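## Task

Put the red wire down on its own, with at least a hand's width of clear table between it and each of the other wires. A wire left hanging over the table edge may count as a failure.

## Robot and tools

Robot: two arms, left_arm and right_arm, each with a two-finger gripper and a wrist camera. left_arm sits on the +y side, right_arm on the -y side. These names do not match the sides of the images. Fixed cameras are cam_high and cam_low on a beam behind the arms. Wrist cameras are cam_left_wrist and cam_right_wrist. Every image is 896x504.

Frames. The scene frame has its origin at table-top height, midway between the arms, a few cm behind the near table edge. +z is up and +x points out over the table. The left base is near (0.010, 0.269, -0.013) m and the right base near (0.001, -0.319, -0.010) m, both nearly unrotated. Each arm reports its gripper pose (end_effector_position in metres, end_effector_quat_wxyz) in its own base frame. The table and fixed cameras use the scene frame. Motion offsets run along the arm's current Hand target axes. On the gripper, +z points along the fingers and the fingers open along y. The reported position is between the pads, about 1 cm short of the tips. Reported poses can be off by a few cm, more at long reach.

Command row: 14 numbers in [-1, 1], always all 14 even if one arm is idle. Order is dx, dy, dz, rx, ry, rz, opening for left_arm, then the same seven for right_arm. The first six are an offset, not a pose: a shift from that arm's Hand target at the start of the action or move, along the Hand target's own axes. Scale: 1.0 is 0.6 m for dx/dy/dz and 180 degrees for rx/ry/rz, which form one rotation vector. Opening is absolute: +1 fully open (0.093 m), -1 closed. Sending six zeros re-asks for the current Hand target. A 0 opening is a real command, so repeat the present opening to leave a gripper unchanged.

execute_actions(actions, cameras): actions is a list of actions. Each action is a table of up to 15 rows, one per 1/30 s step. A shorter table repeats its last row. Every row counts from the pose at the action's start, not from the previous row. Repeating the same offset in a new action moves the arm further. cameras is a list of names, ["all"], or []. An empty actions list returns state plus all images and the scene number.

move(target, speed, blend, opening_speed, grip_force, blocking, cameras): drives each gripper in a straight line toward an offset. target is one 14-number row or a list of up to 15 rows. All rows count from the same starting Hand targets. speed is in m/s, 0.002 to 2.9, default 0.25; turning is capped at twice that in rad/s. It can be one number or one per row. blend (m) rounds corners between listed rows; 0 stops at each. opening_speed is the finger rate per second on the -1..+1 scale, at least 0.2. grip_force is newtons per pad, 10 to 50, one value or one per arm. It persists, and below 50 the fingers close slowly. blocking=false returns after about 0.5 s while motion continues. Moves do not avoid obstacles and are capped at 10 s. The move: line reports done, off_target, moving, held or fault, plus limits (paced = pose clipped, held = steps withheld).

wait(seconds 0 to 10): lets time pass while holding commands. stop(): brakes a running move. zoom_image(camera, region [x0, y0, x1, y1]): enlarges part of that camera's latest image, at most 504 by 504 pixels. finished_scene(scene 1 or 2): ends the scene for good. The goal must hold with the robot hands-off. Scene 1 is practice.

Reading results. Hand target is the last commanded pose after clipping. The gripper often rests short of it, so send the missing distance as a new offset. Tool commands shows current commands. grip_measured runs from +1 open to -1 closed. The pads meet near -0.94, and each mm of object width adds about 0.0208. It may read up to about 0.02 high. A wire is thin, so a reading below -0.94 does not confirm a grasp; check images. Joint positions end with the finger gap in metres. Joint torques include arm weight and wrap at ±28 N m on joints 1 to 3. Joint velocities may read within noise. MOTOR HOT appears at 75 °C. OVER-TEMPERATURE FAULT at 90 °C folds that arm for the rest of the scene. At 100 °C the arm drops.

Control notes. Orientation commands are clipped to 40 degrees from the measured orientation each step. Friction and gravity can leave the gripper low, short or tilted, especially stretched out. Check position and tilt after each move and correct it. Tiny moves may not happen or may go sideways. Joint limits (rad): waist -2.618..3.054, shoulder 0..3.142, elbow 0..3.142 (straight 2.901), wrist pitch ±1.571, wrist yaw ±1.571, wrist roll ±2.094.

Avoid: dropping wires or releasing them while moving, and pushing any wire off or over the table edge. Also avoid fast contact with the table, and the bar, plate and rail behind it, which stand up to 3 cm high. Keep the two arms, grippers and wrist cameras from touching; closing on the other arm's fingers counts as pressing them. Do not route a gripper near its own base, and do not leave an arm pressing on something; command it back. Avoid strain on camera cables and long stretched holds that heat motors. Objects may get brief random pushes. A plan: locate each wire in cam_high, grasp it with a slow approach from above, lift a little, place it clear of the others, open, then retreat.

Each tool is called after "Request:" as name(argument=value, ...), one argument or row to a line, values as JSON.

## Session

Request:
execute_actions(
  actions=[],
)

Scene clock: 0.00 s.
left_arm: end_effector_position=(+0.3754, +0.0001, +0.4021) grip_measured=+1.000 end_effector_quat_wxyz=(+0.707, +0.000, +0.707, +0.000) | right_arm: end_effector_position=(+0.3402, +0.3171, +0.2563) grip_measured=-0.931 end_effector_quat_wxyz=(+0.460, -0.488, +0.597, +0.439)
Joint positions: left_arm=[0 1.047 1.047 0 0 0 0.093] | right_arm=[0.446 1.649 1.156 0.147 -0.973 -0.213 0.001]
Joint velocities: within noise
Joint torques (N m): no reading
Heat: left arm: 42 °C; right arm: 40 °C.
Hand target: left_arm +0.3730, +0.0000, +0.4120; +0.716, +0.000, +0.698, +0.000 | right_arm +0.3413, +0.3162, +0.2695; +0.475, -0.491, +0.587, +0.435
Tool commands: left_gripper/opening=+1.0 right_gripper/opening=-0.936209

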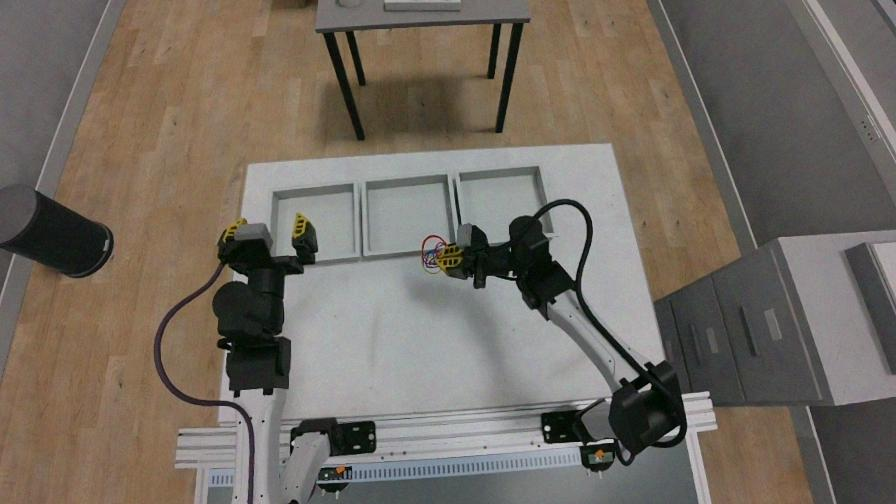

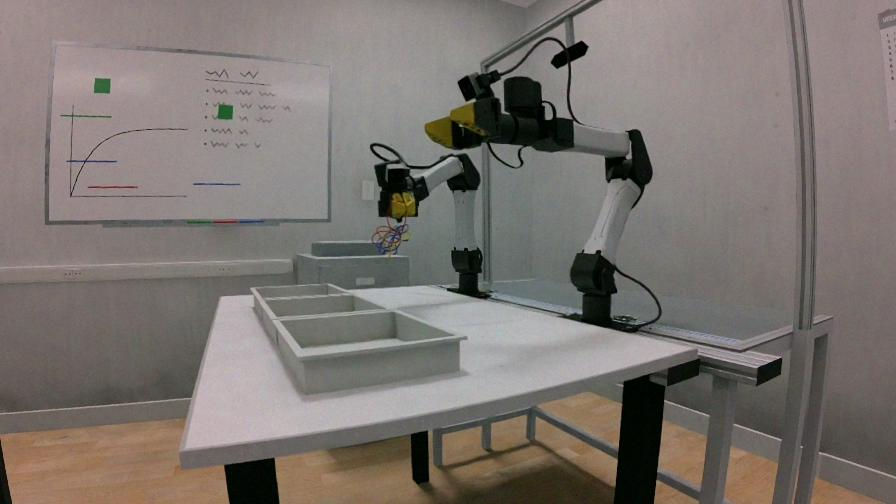

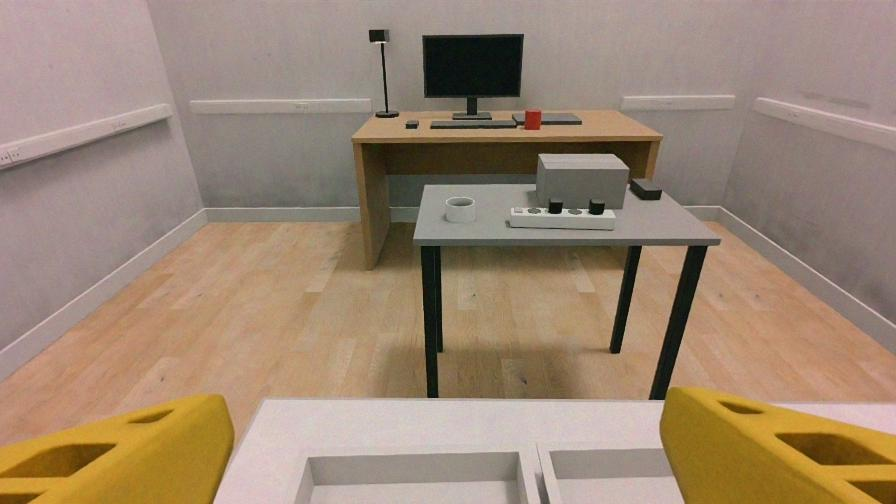

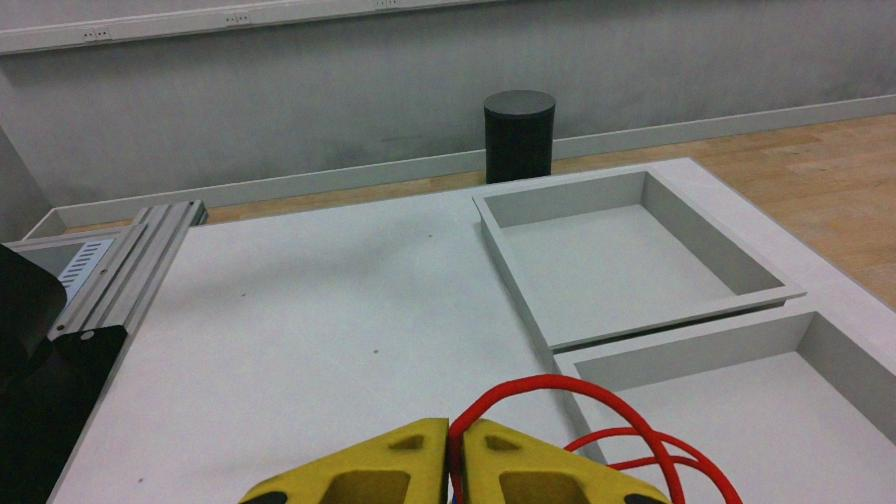

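Request:
zoom_image(
  camera="cam_high",
  region=[390, 210, 510, 300],
)

Request:
zoom_image(
  camera="cam_low",
  region=[350, 180, 450, 270],
)

Request:
zoom_image(
  camera="cam_right_wrist",
  region=[392, 324, 792, 504],
)

Scaled by 4.200 from the camera's 896x504 image, which has a finer 1280x720 frame.

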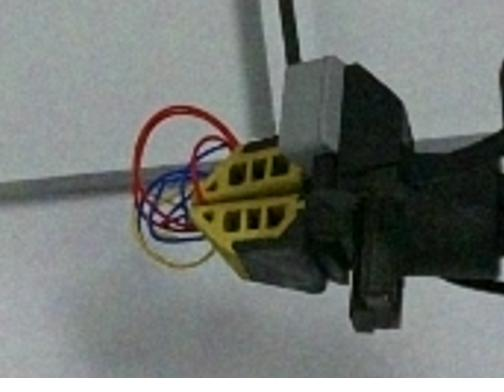

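Scaled by 5.040 from the camera's 896x504 image, which has a finer 1280x720 frame.

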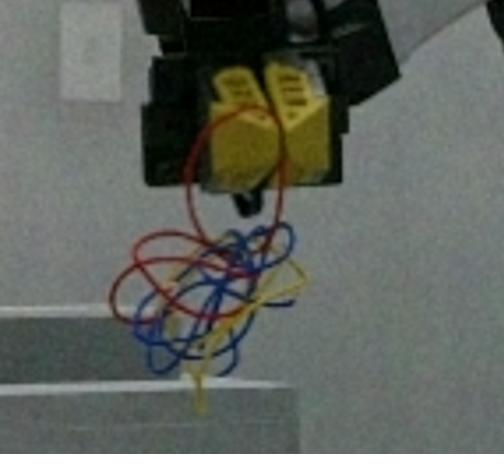

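Scaled by 1.260 from the camera's 896x504 image, which has a finer 1280x720 frame.

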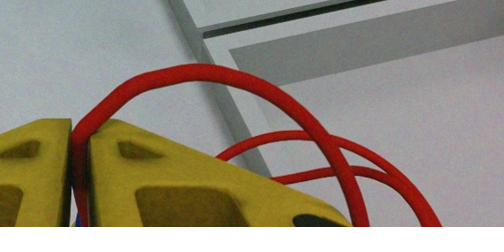

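Request:
move(
  target=[0.168, -0.167, -0.076, 0.4154, 0.0781, 0.0492, 1.0, 0, 0, 0, 0, 0, 0, -0.936],
  cameras=["all"],
  speed=0.3,
)

Scene clock: 56.23 s.
left_arm: end_effector_position=(+0.3268, -0.0991, +0.3018) grip_measured=+1.000 end_effector_quat_wxyz=(+0.473, +0.470, +0.641, -0.380) | right_arm: end_effector_position=(+0.3402, +0.3171, +0.2563) grip_measured=-0.931 end_effector_quat_wxyz=(+0.460, -0.488, +0.597, +0.439)
Joint positions: left_arm=[0.2 1.591 1.513 -1.271 1.298 1.297 0.093] | right_arm=[0.446 1.649 1.156 0.147 -0.973 -0.213 0.001]
Joint torques (N m): left_arm=[-0.36 -5.56 11.08 0.75 0.7 0.23] | right_arm=[-0.1 -8.53 8.34 1.65 -0.16 0.05]
Heat: left arm: 53 °C; right arm: 45 °C.
Hand target: left_arm +0.3300, -0.1002, +0.3101; +0.483, +0.483, +0.629, -0.371 | right_arm +0.3413, +0.3162, +0.2695; +0.475, -0.491, +0.587, +0.435
Off the commanded pose: left_arm 0.009 m, 3 deg | right_arm 0.013 m, 2 deg.
move: off_target (left_arm, right_arm)
camera_calibration:
cam_left_wrist: T_world_to_cam=[[-0.966727, -0.25332, 0.0356192, 0.278923], [-0.190558, 0.620218, -0.760932, 0.391794], [0.170668, -0.7424, -0.647854, 0.155995], [0, 0, 0, 1]] pos_world=[0.317679, -0.0565298, 0.389255]

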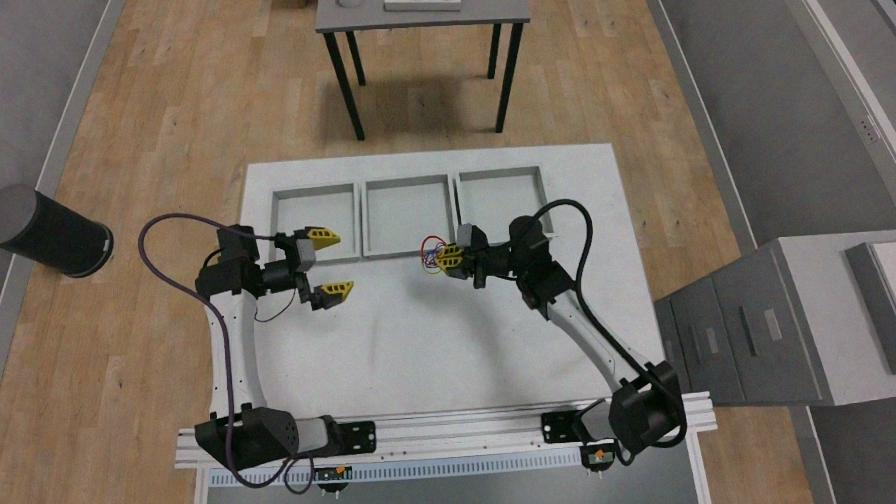

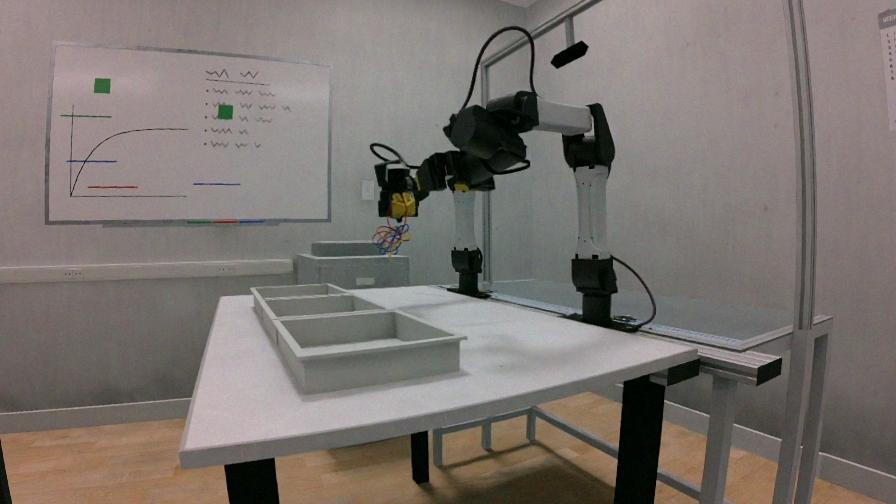

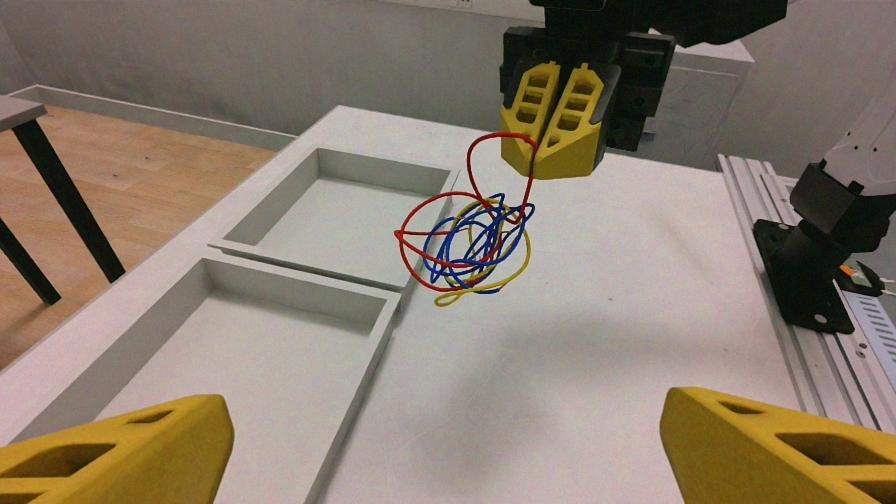

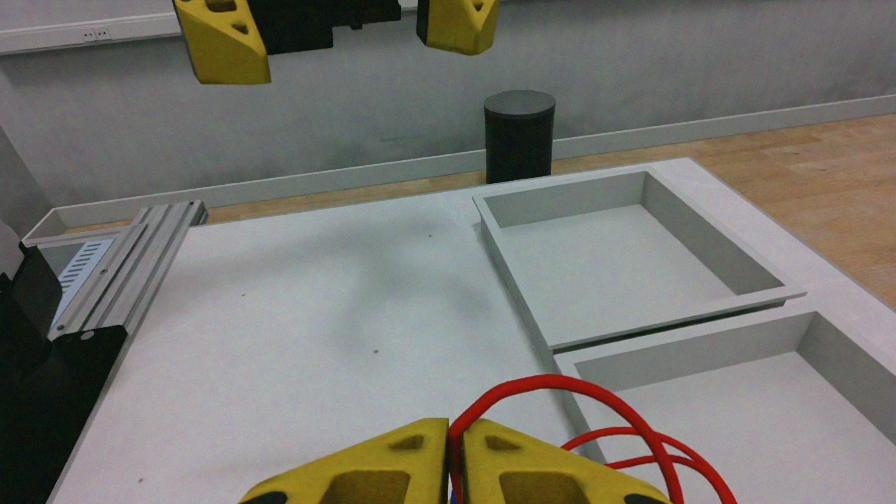

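Request:
zoom_image(
  camera="cam_left_wrist",
  region=[370, 120, 570, 320],
)

Scaled by 2.520 from the camera's 896x504 image, which has a finer 1280x720 frame.

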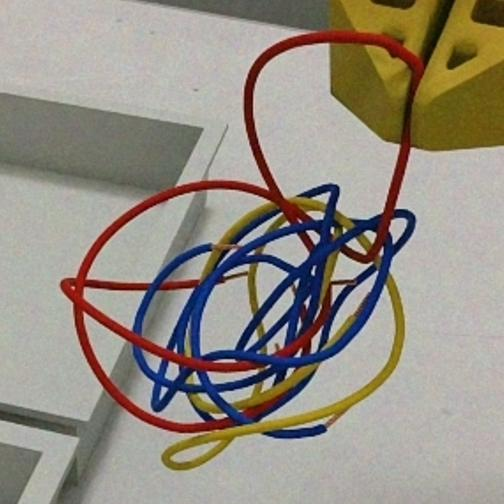

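Request:
move(
  target=[0,0,0,0,0,0,1.0, 0.199, 0.1455, -0.0728, 0, 0, 0, -0.936],
  cameras=["cam_high","cam_low","cam_left_wrist"],
  speed=0.12,
)

Scene clock: 100.60 s.
left_arm: end_effector_position=(+0.3262, -0.0993, +0.3016) grip_measured=+1.000 end_effector_quat_wxyz=(+0.473, +0.470, +0.641, -0.381) | right_arm: end_effector_position=(+0.2397, +0.2690, +0.1515) grip_measured=-0.931 end_effector_quat_wxyz=(+0.454, -0.489, +0.602, +0.439)
Joint positions: left_arm=[0.2 1.591 1.513 -1.276 1.298 1.301 0.093] | right_arm=[0.446 1.427 0.485 0.576 -0.973 -0.221 0.001]
Joint torques (N m): left_arm=[-0.23 -5.42 11.18 0.7 0.71 0.22] | right_arm=[-0.7 -6.75 5.79 1.89 -0.23 0.1]
Heat: left arm: 57 °C; right arm: 47 °C.
Hand target: left_arm +0.3300, -0.1002, +0.3101; +0.483, +0.483, +0.629, -0.371 | right_arm +0.2412, +0.2662, +0.1633; +0.475, -0.491, +0.587, +0.435
Off the commanded pose: left_arm 0.009 m, 3 deg | right_arm 0.012 m, 3 deg.
move: off_target (left_arm, right_arm)
camera_calibration:
cam_left_wrist: T_world_to_cam=[[-0.967014, -0.252142, 0.0361609, 0.27847], [-0.190268, 0.620623, -0.760675, 0.39146], [0.169356, -0.742463, -0.648126, 0.156378], [0, 0, 0, 1]] pos_world=[0.317283, -0.0566299, 0.389056]
Images, in order (width x height): cam_high 896x504, cam_low 896x504, cam_left_wrist 896x504.

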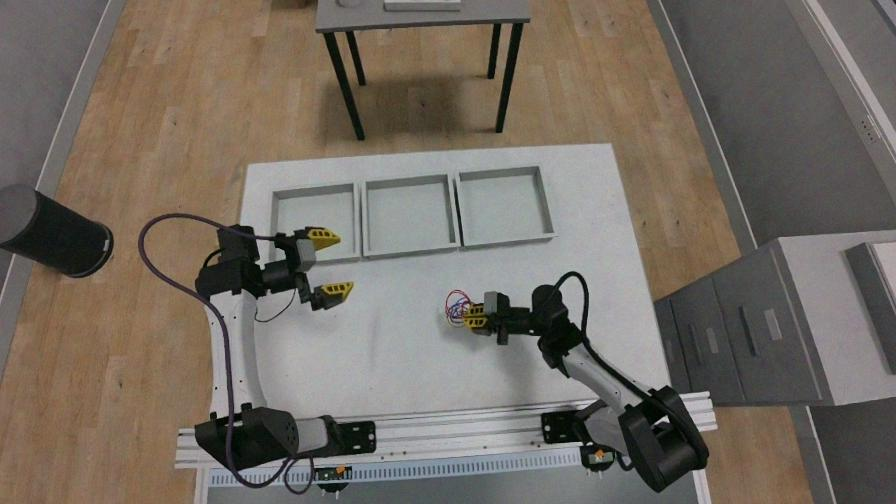

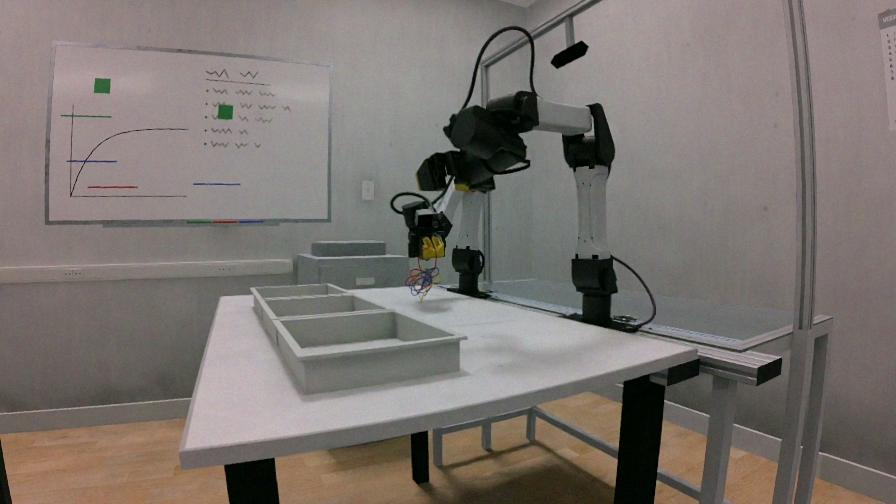

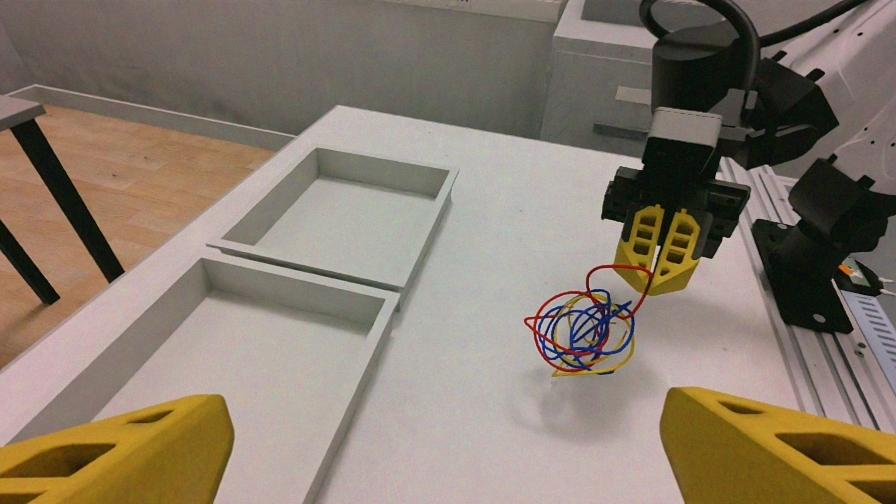

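Request:
zoom_image(
  camera="cam_left_wrist",
  region=[490, 190, 720, 420],
)

Request:
zoom_image(
  camera="cam_low",
  region=[370, 220, 490, 330],
)

Scaled by 2.191 from the camera's 896x504 image, which has a finer 1280x720 frame.

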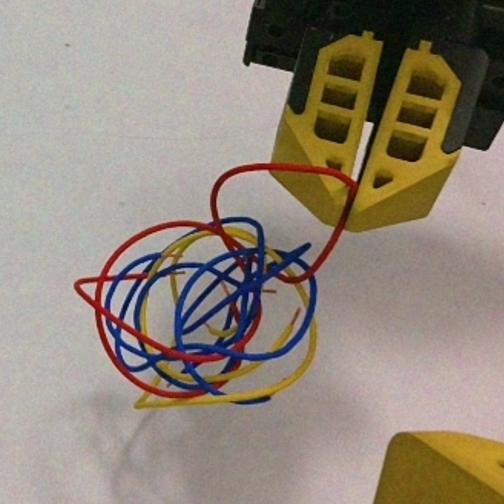

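Scaled by 4.200 from the camera's 896x504 image, which has a finer 1280x720 frame.

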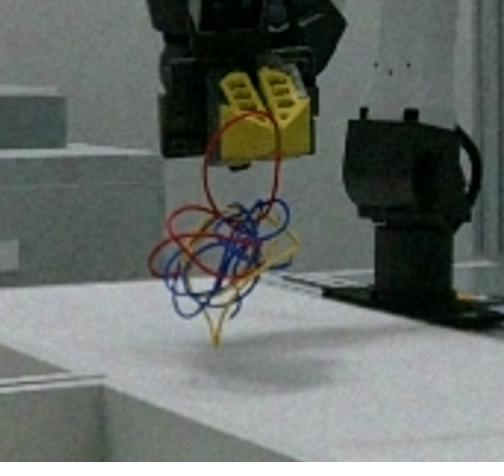

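Request:
move(
  target=[0,0,0,0,0,0,1.0, 0.1093, -0.0138, -0.048, 0, 0, 0, -0.936],
  cameras=["cam_high","cam_low","cam_left_wrist"],
  speed=0.06,
)

Request:
zoom_image(
  camera="cam_left_wrist",
  region=[490, 190, 720, 420],
)

Request:
zoom_image(
  camera="cam_low",
  region=[370, 220, 490, 330],
)

Scene clock: 147.43 s.
left_arm: end_effector_position=(+0.3262, -0.0993, +0.3016) grip_measured=+1.000 end_effector_quat_wxyz=(+0.473, +0.470, +0.641, -0.381) | right_arm: end_effector_position=(+0.2407, +0.2282, +0.1026) grip_measured=-0.931 end_effector_quat_wxyz=(+0.467, -0.488, +0.595, +0.437)
Joint positions: left_arm=[0.2 1.591 1.513 -1.276 1.298 1.301 0.093] | right_arm=[0.285 1.593 0.347 0.816 -1.118 -0.327 0.001]
Joint torques (N m): left_arm=[-0.35 -5.35 11.36 0.71 0.74 0.21] | right_arm=[-0.8 -3.63 4.64 1.72 -0.38 -0.05]
Heat: left arm: 60 °C; right arm: 44 °C.
Hand target: left_arm +0.3300, -0.1002, +0.3101; +0.483, +0.483, +0.629, -0.371 | right_arm +0.2413, +0.2262, +0.1033; +0.475, -0.491, +0.587, +0.435
Off the commanded pose: left_arm 0.009 m, 3 deg | right_arm 0.002 m, 1 deg.
move: off_target (left_arm)
camera_calibration:
cam_left_wrist: T_world_to_cam=[[-0.967014, -0.252142, 0.0361609, 0.27847], [-0.190268, 0.620623, -0.760675, 0.39146], [0.169356, -0.742463, -0.648126, 0.156378], [0, 0, 0, 1]] pos_world=[0.317283, -0.0566299, 0.389056]
Images, in order (width x height): cam_high 896x504, cam_low 896x504, cam_left_wrist 896x504.

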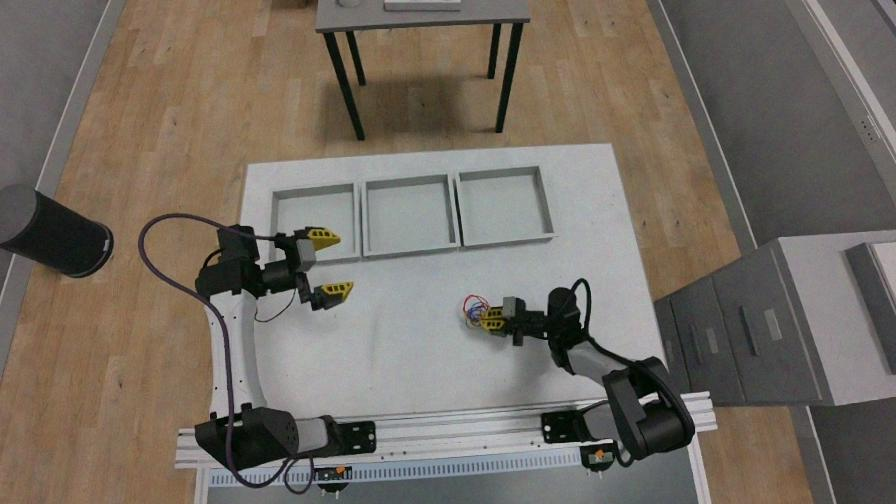

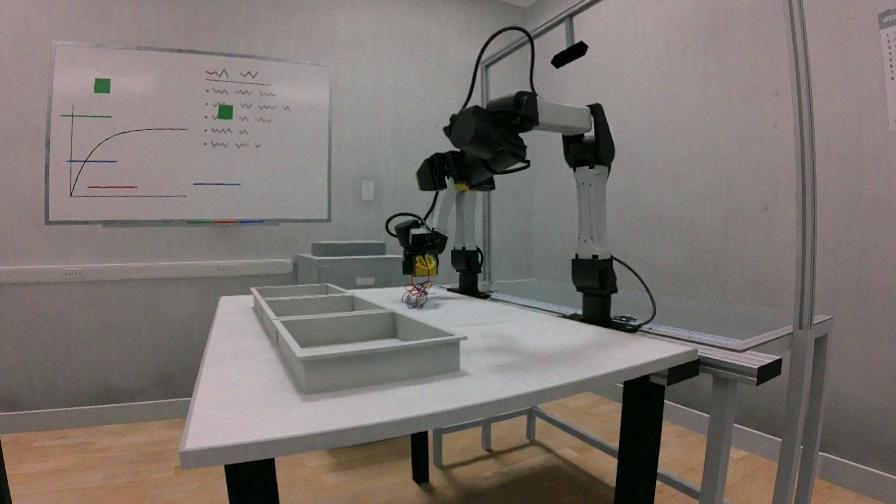

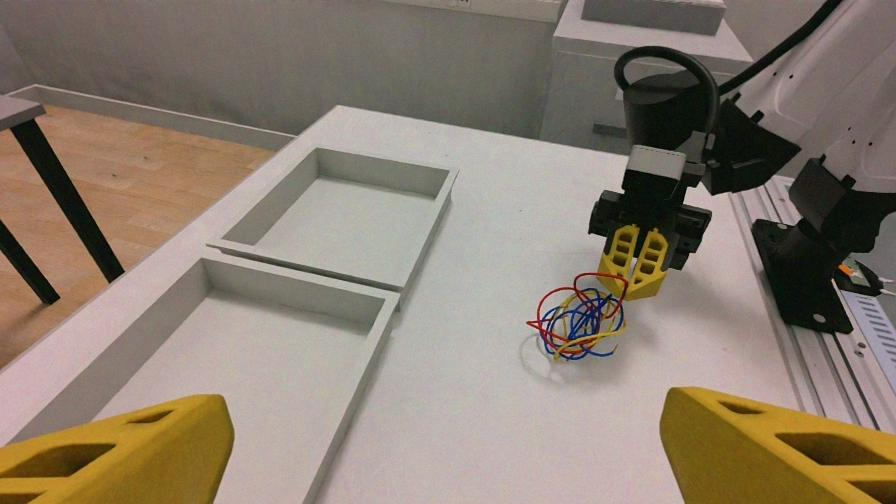

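Scaled by 2.191 from the camera's 896x504 image, which has a finer 1280x720 frame.

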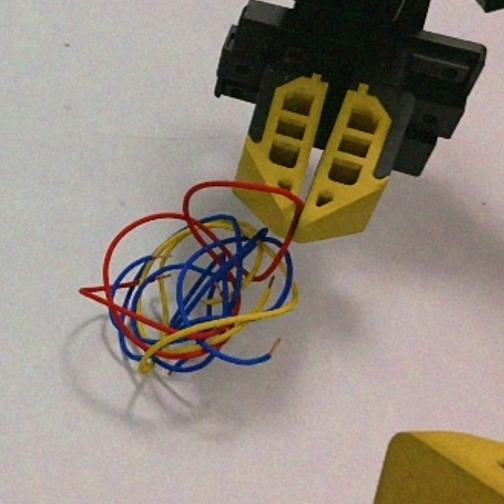

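Scaled by 4.200 from the camera's 896x504 image, which has a finer 1280x720 frame.

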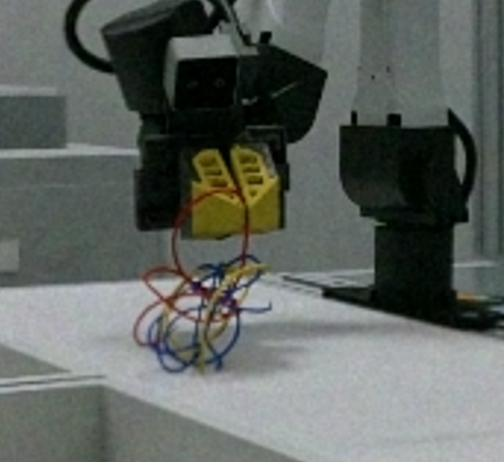

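Request:
move(
  target=[
    [0,0,0,0,0,0,1.0, 0.02, 0, 0, 0, 0, 0, -0.75],
    [0,0,0,0,0,0,1.0, 0.02, 0, -0.15, 0, 0, 0, -0.75],
  ],
  cameras=["cam_high","cam_low","cam_left_wrist"],
  speed=0.05,
  opening_speed=0.2,
)

Request:
zoom_image(
  camera="cam_left_wrist",
  region=[490, 190, 720, 420],
)

Request:
zoom_image(
  camera="cam_low",
  region=[370, 220, 490, 330],
)

Scene clock: 216.53 s.
left_arm: end_effector_position=(+0.3262, -0.0993, +0.3016) grip_measured=+1.000 end_effector_quat_wxyz=(+0.473, +0.470, +0.641, -0.381) | right_arm: end_effector_position=(+0.2206, +0.1393, +0.1020) grip_measured=-0.751 end_effector_quat_wxyz=(+0.465, -0.488, +0.593, +0.440)
Joint positions: left_arm=[0.2 1.591 1.513 -1.276 1.298 1.301 0.093] | right_arm=[-0.125 1.557 0.571 -0.587 -1.39 -1.503 0.009]
Joint torques (N m): left_arm=[-0.18 -5.29 11.37 0.74 0.72 0.19] | right_arm=[-0.87 -3.4 7.31 0.29 -0.77 -0.1]
Heat: left arm: 62 °C; right arm: 44 °C.
Hand target: left_arm +0.3300, -0.1002, +0.3101; +0.483, +0.483, +0.629, -0.371 | right_arm +0.2287, +0.1364, +0.1068; +0.475, -0.491, +0.587, +0.435
Off the commanded pose: left_arm 0.009 m, 3 deg | right_arm 0.010 m, 2 deg.
move: off_target (left_arm)
camera_calibration:
cam_left_wrist: T_world_to_cam=[[-0.967014, -0.252142, 0.0361609, 0.27847], [-0.190268, 0.620623, -0.760675, 0.39146], [0.169356, -0.742463, -0.648126, 0.156378], [0, 0, 0, 1]] pos_world=[0.317283, -0.0566299, 0.389056]
Images, in order (width x height): cam_high 896x504, cam_low 896x504, cam_left_wrist 896x504.

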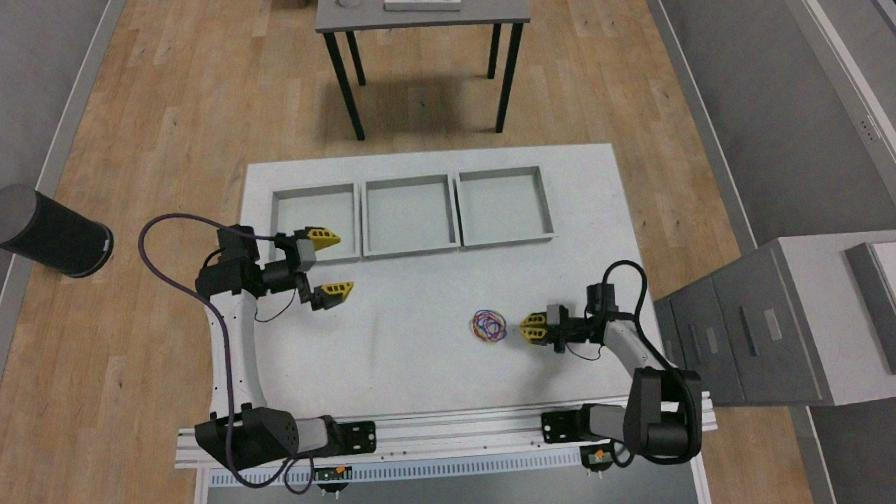

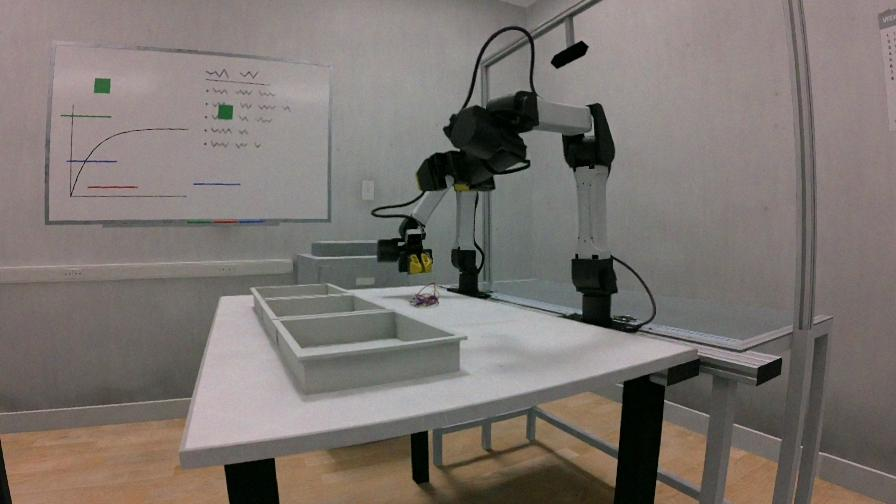

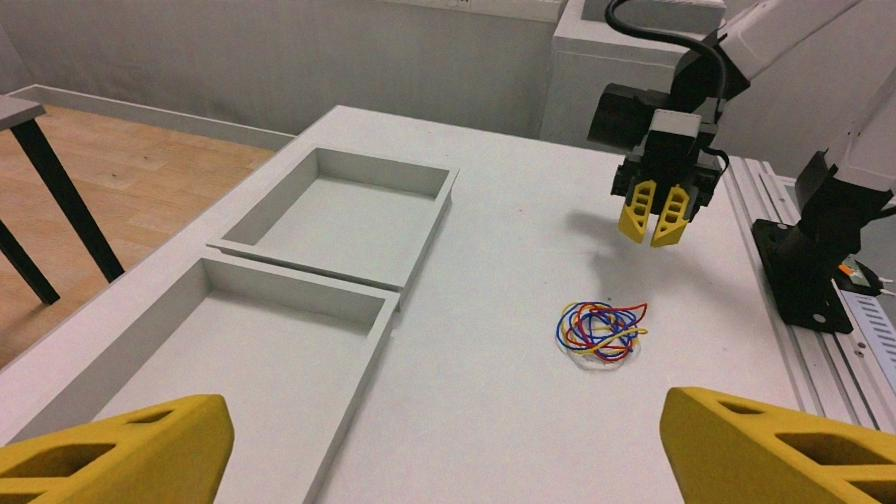

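Scaled by 2.191 from the camera's 896x504 image, which has a finer 1280x720 frame.

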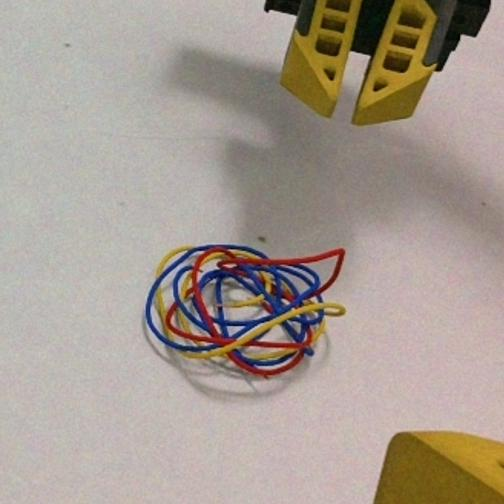

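Scaled by 4.200 from the camera's 896x504 image, which has a finer 1280x720 frame.

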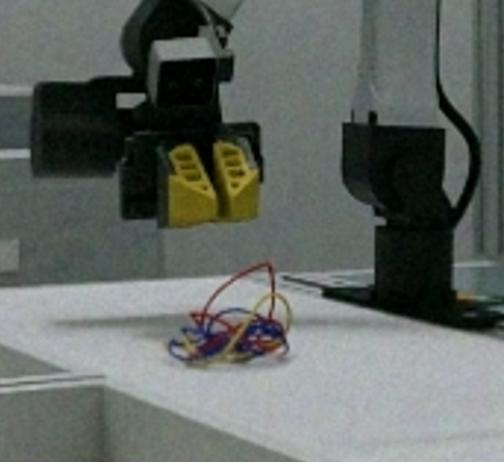

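Request:
move(
  target=[0,0,0,0,0,0,1.0, -0.1273, 0.0437, 0.0793, 0.3226, 0.3524, 0.3642, -0.4],
  cameras=["all"],
  speed=0.25,
)

Request:
zoom_image(
  camera="cam_right_wrist",
  region=[248, 140, 648, 504],
)

Request:
zoom_image(
  camera="cam_left_wrist",
  region=[490, 190, 720, 420],
)

Scene clock: 269.50 s.
left_arm: end_effector_position=(+0.3262, -0.0993, +0.3016) grip_measured=+1.000 end_effector_quat_wxyz=(+0.473, +0.470, +0.641, -0.381) | right_arm: end_effector_position=(+0.2103, +0.1966, +0.1701) grip_measured=-0.401 end_effector_quat_wxyz=(-0.008, -0.001, +1.000, +0.002)
Joint positions: left_arm=[0.2 1.591 1.513 -1.276 1.298 1.301 0.093] | right_arm=[0.743 1.649 1.551 -1.483 -0.014 0.74 0.026]
Joint torques (N m): left_arm=[-0.1 -5.29 11.49 0.69 0.73 0.21] | right_arm=[0.76 -5.19 8.64 0.23 0.27 0.17]
Heat: left arm: 64 °C; right arm: 43 °C.
Hand target: left_arm +0.3300, -0.1002, +0.3101; +0.483, +0.483, +0.629, -0.371 | right_arm +0.2141, +0.1990, +0.1750; +0.000, +0.000, +1.000, +0.000
Off the commanded pose: left_arm 0.009 m, 3 deg | right_arm 0.007 m, 1 deg.
move: off_target (left_arm)
camera_calibration:
cam_left_wrist: T_world_to_cam=[[-0.967014, -0.252142, 0.0361609, 0.27847], [-0.190268, 0.620623, -0.760675, 0.39146], [0.169356, -0.742463, -0.648126, 0.156378], [0, 0, 0, 1]] pos_world=[0.317283, -0.0566299, 0.389056]
cam_right_wrist: T_world_to_cam=[[-0.00906863, -0.999807, -0.017432, 0.201983], [-0.910144, 0.00103206, 0.414291, 0.163878], [-0.414193, 0.0196226, -0.909978, 0.324512], [0, 0, 0, 1]] pos_world=[0.285395, 0.195407, 0.230926]

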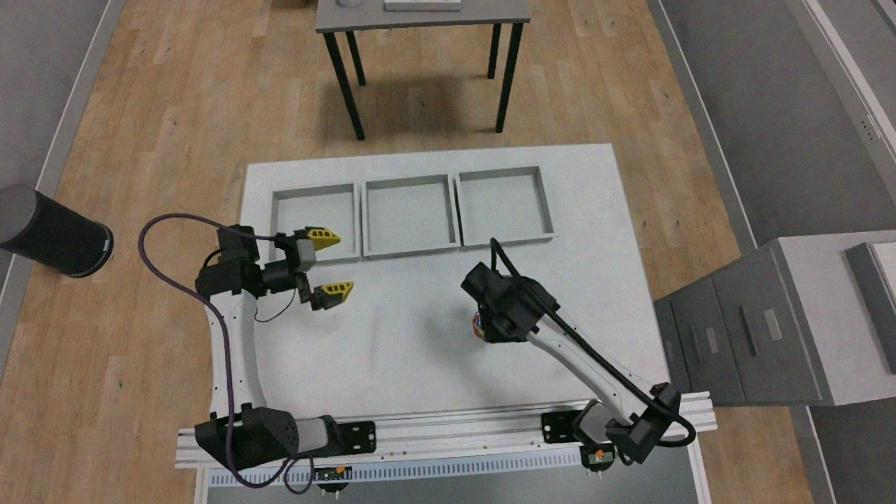

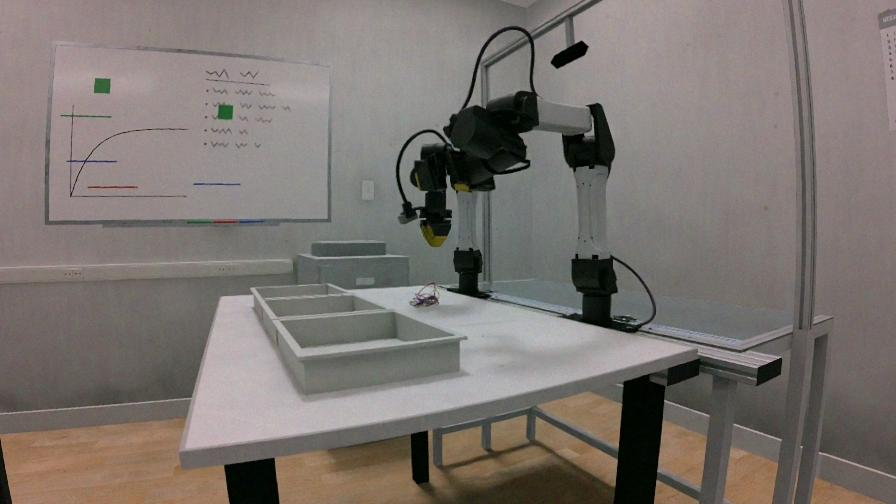

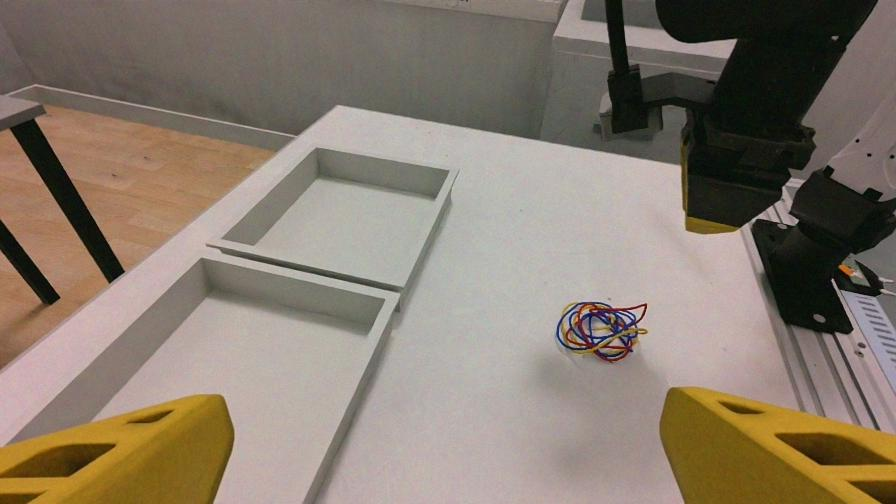

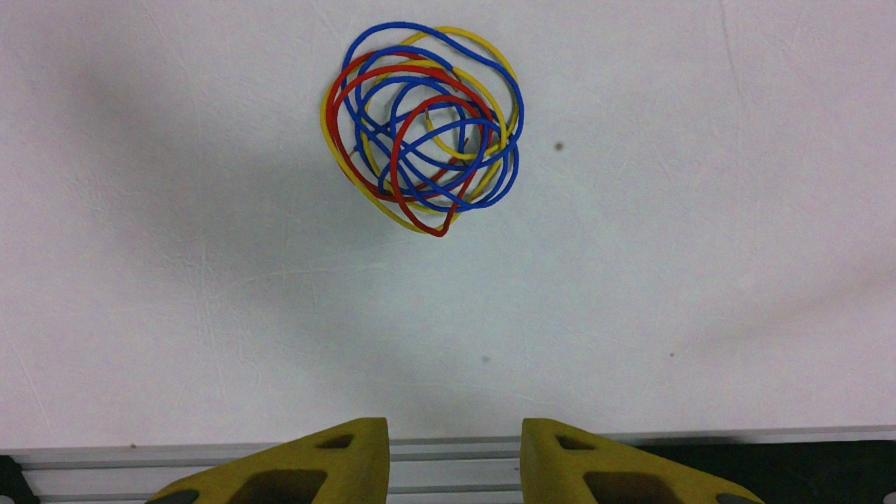

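Scaled by 1.260 from the camera's 896x504 image, which has a finer 1280x720 frame.

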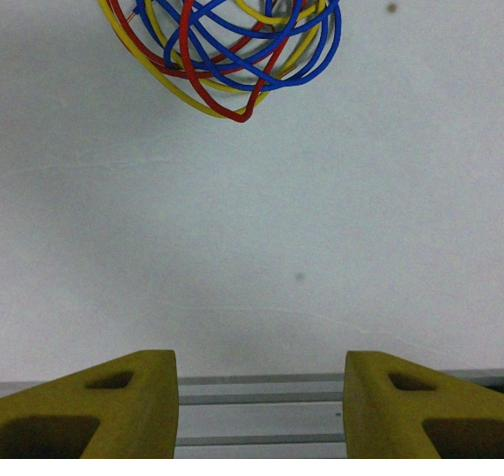

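Scaled by 2.191 from the camera's 896x504 image, which has a finer 1280x720 frame.

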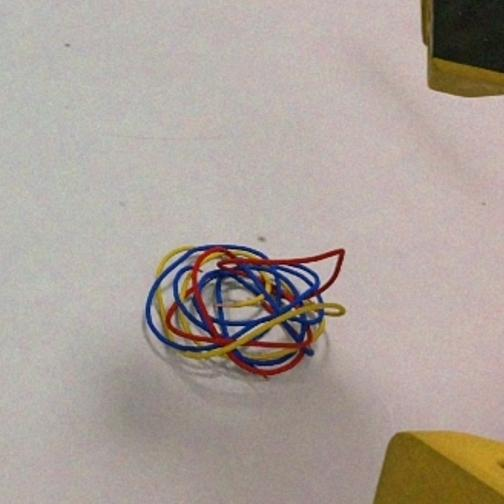

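Request:
zoom_image(
  camera="cam_right_wrist",
  region=[310, 10, 540, 245],
)

Scaled by 2.145 from the camera's 896x504 image, which has a finer 1280x720 frame.

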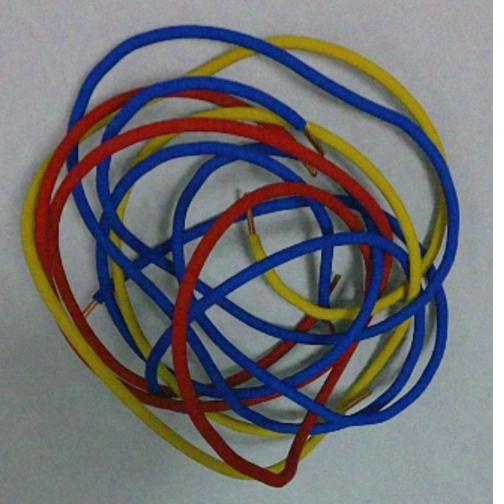

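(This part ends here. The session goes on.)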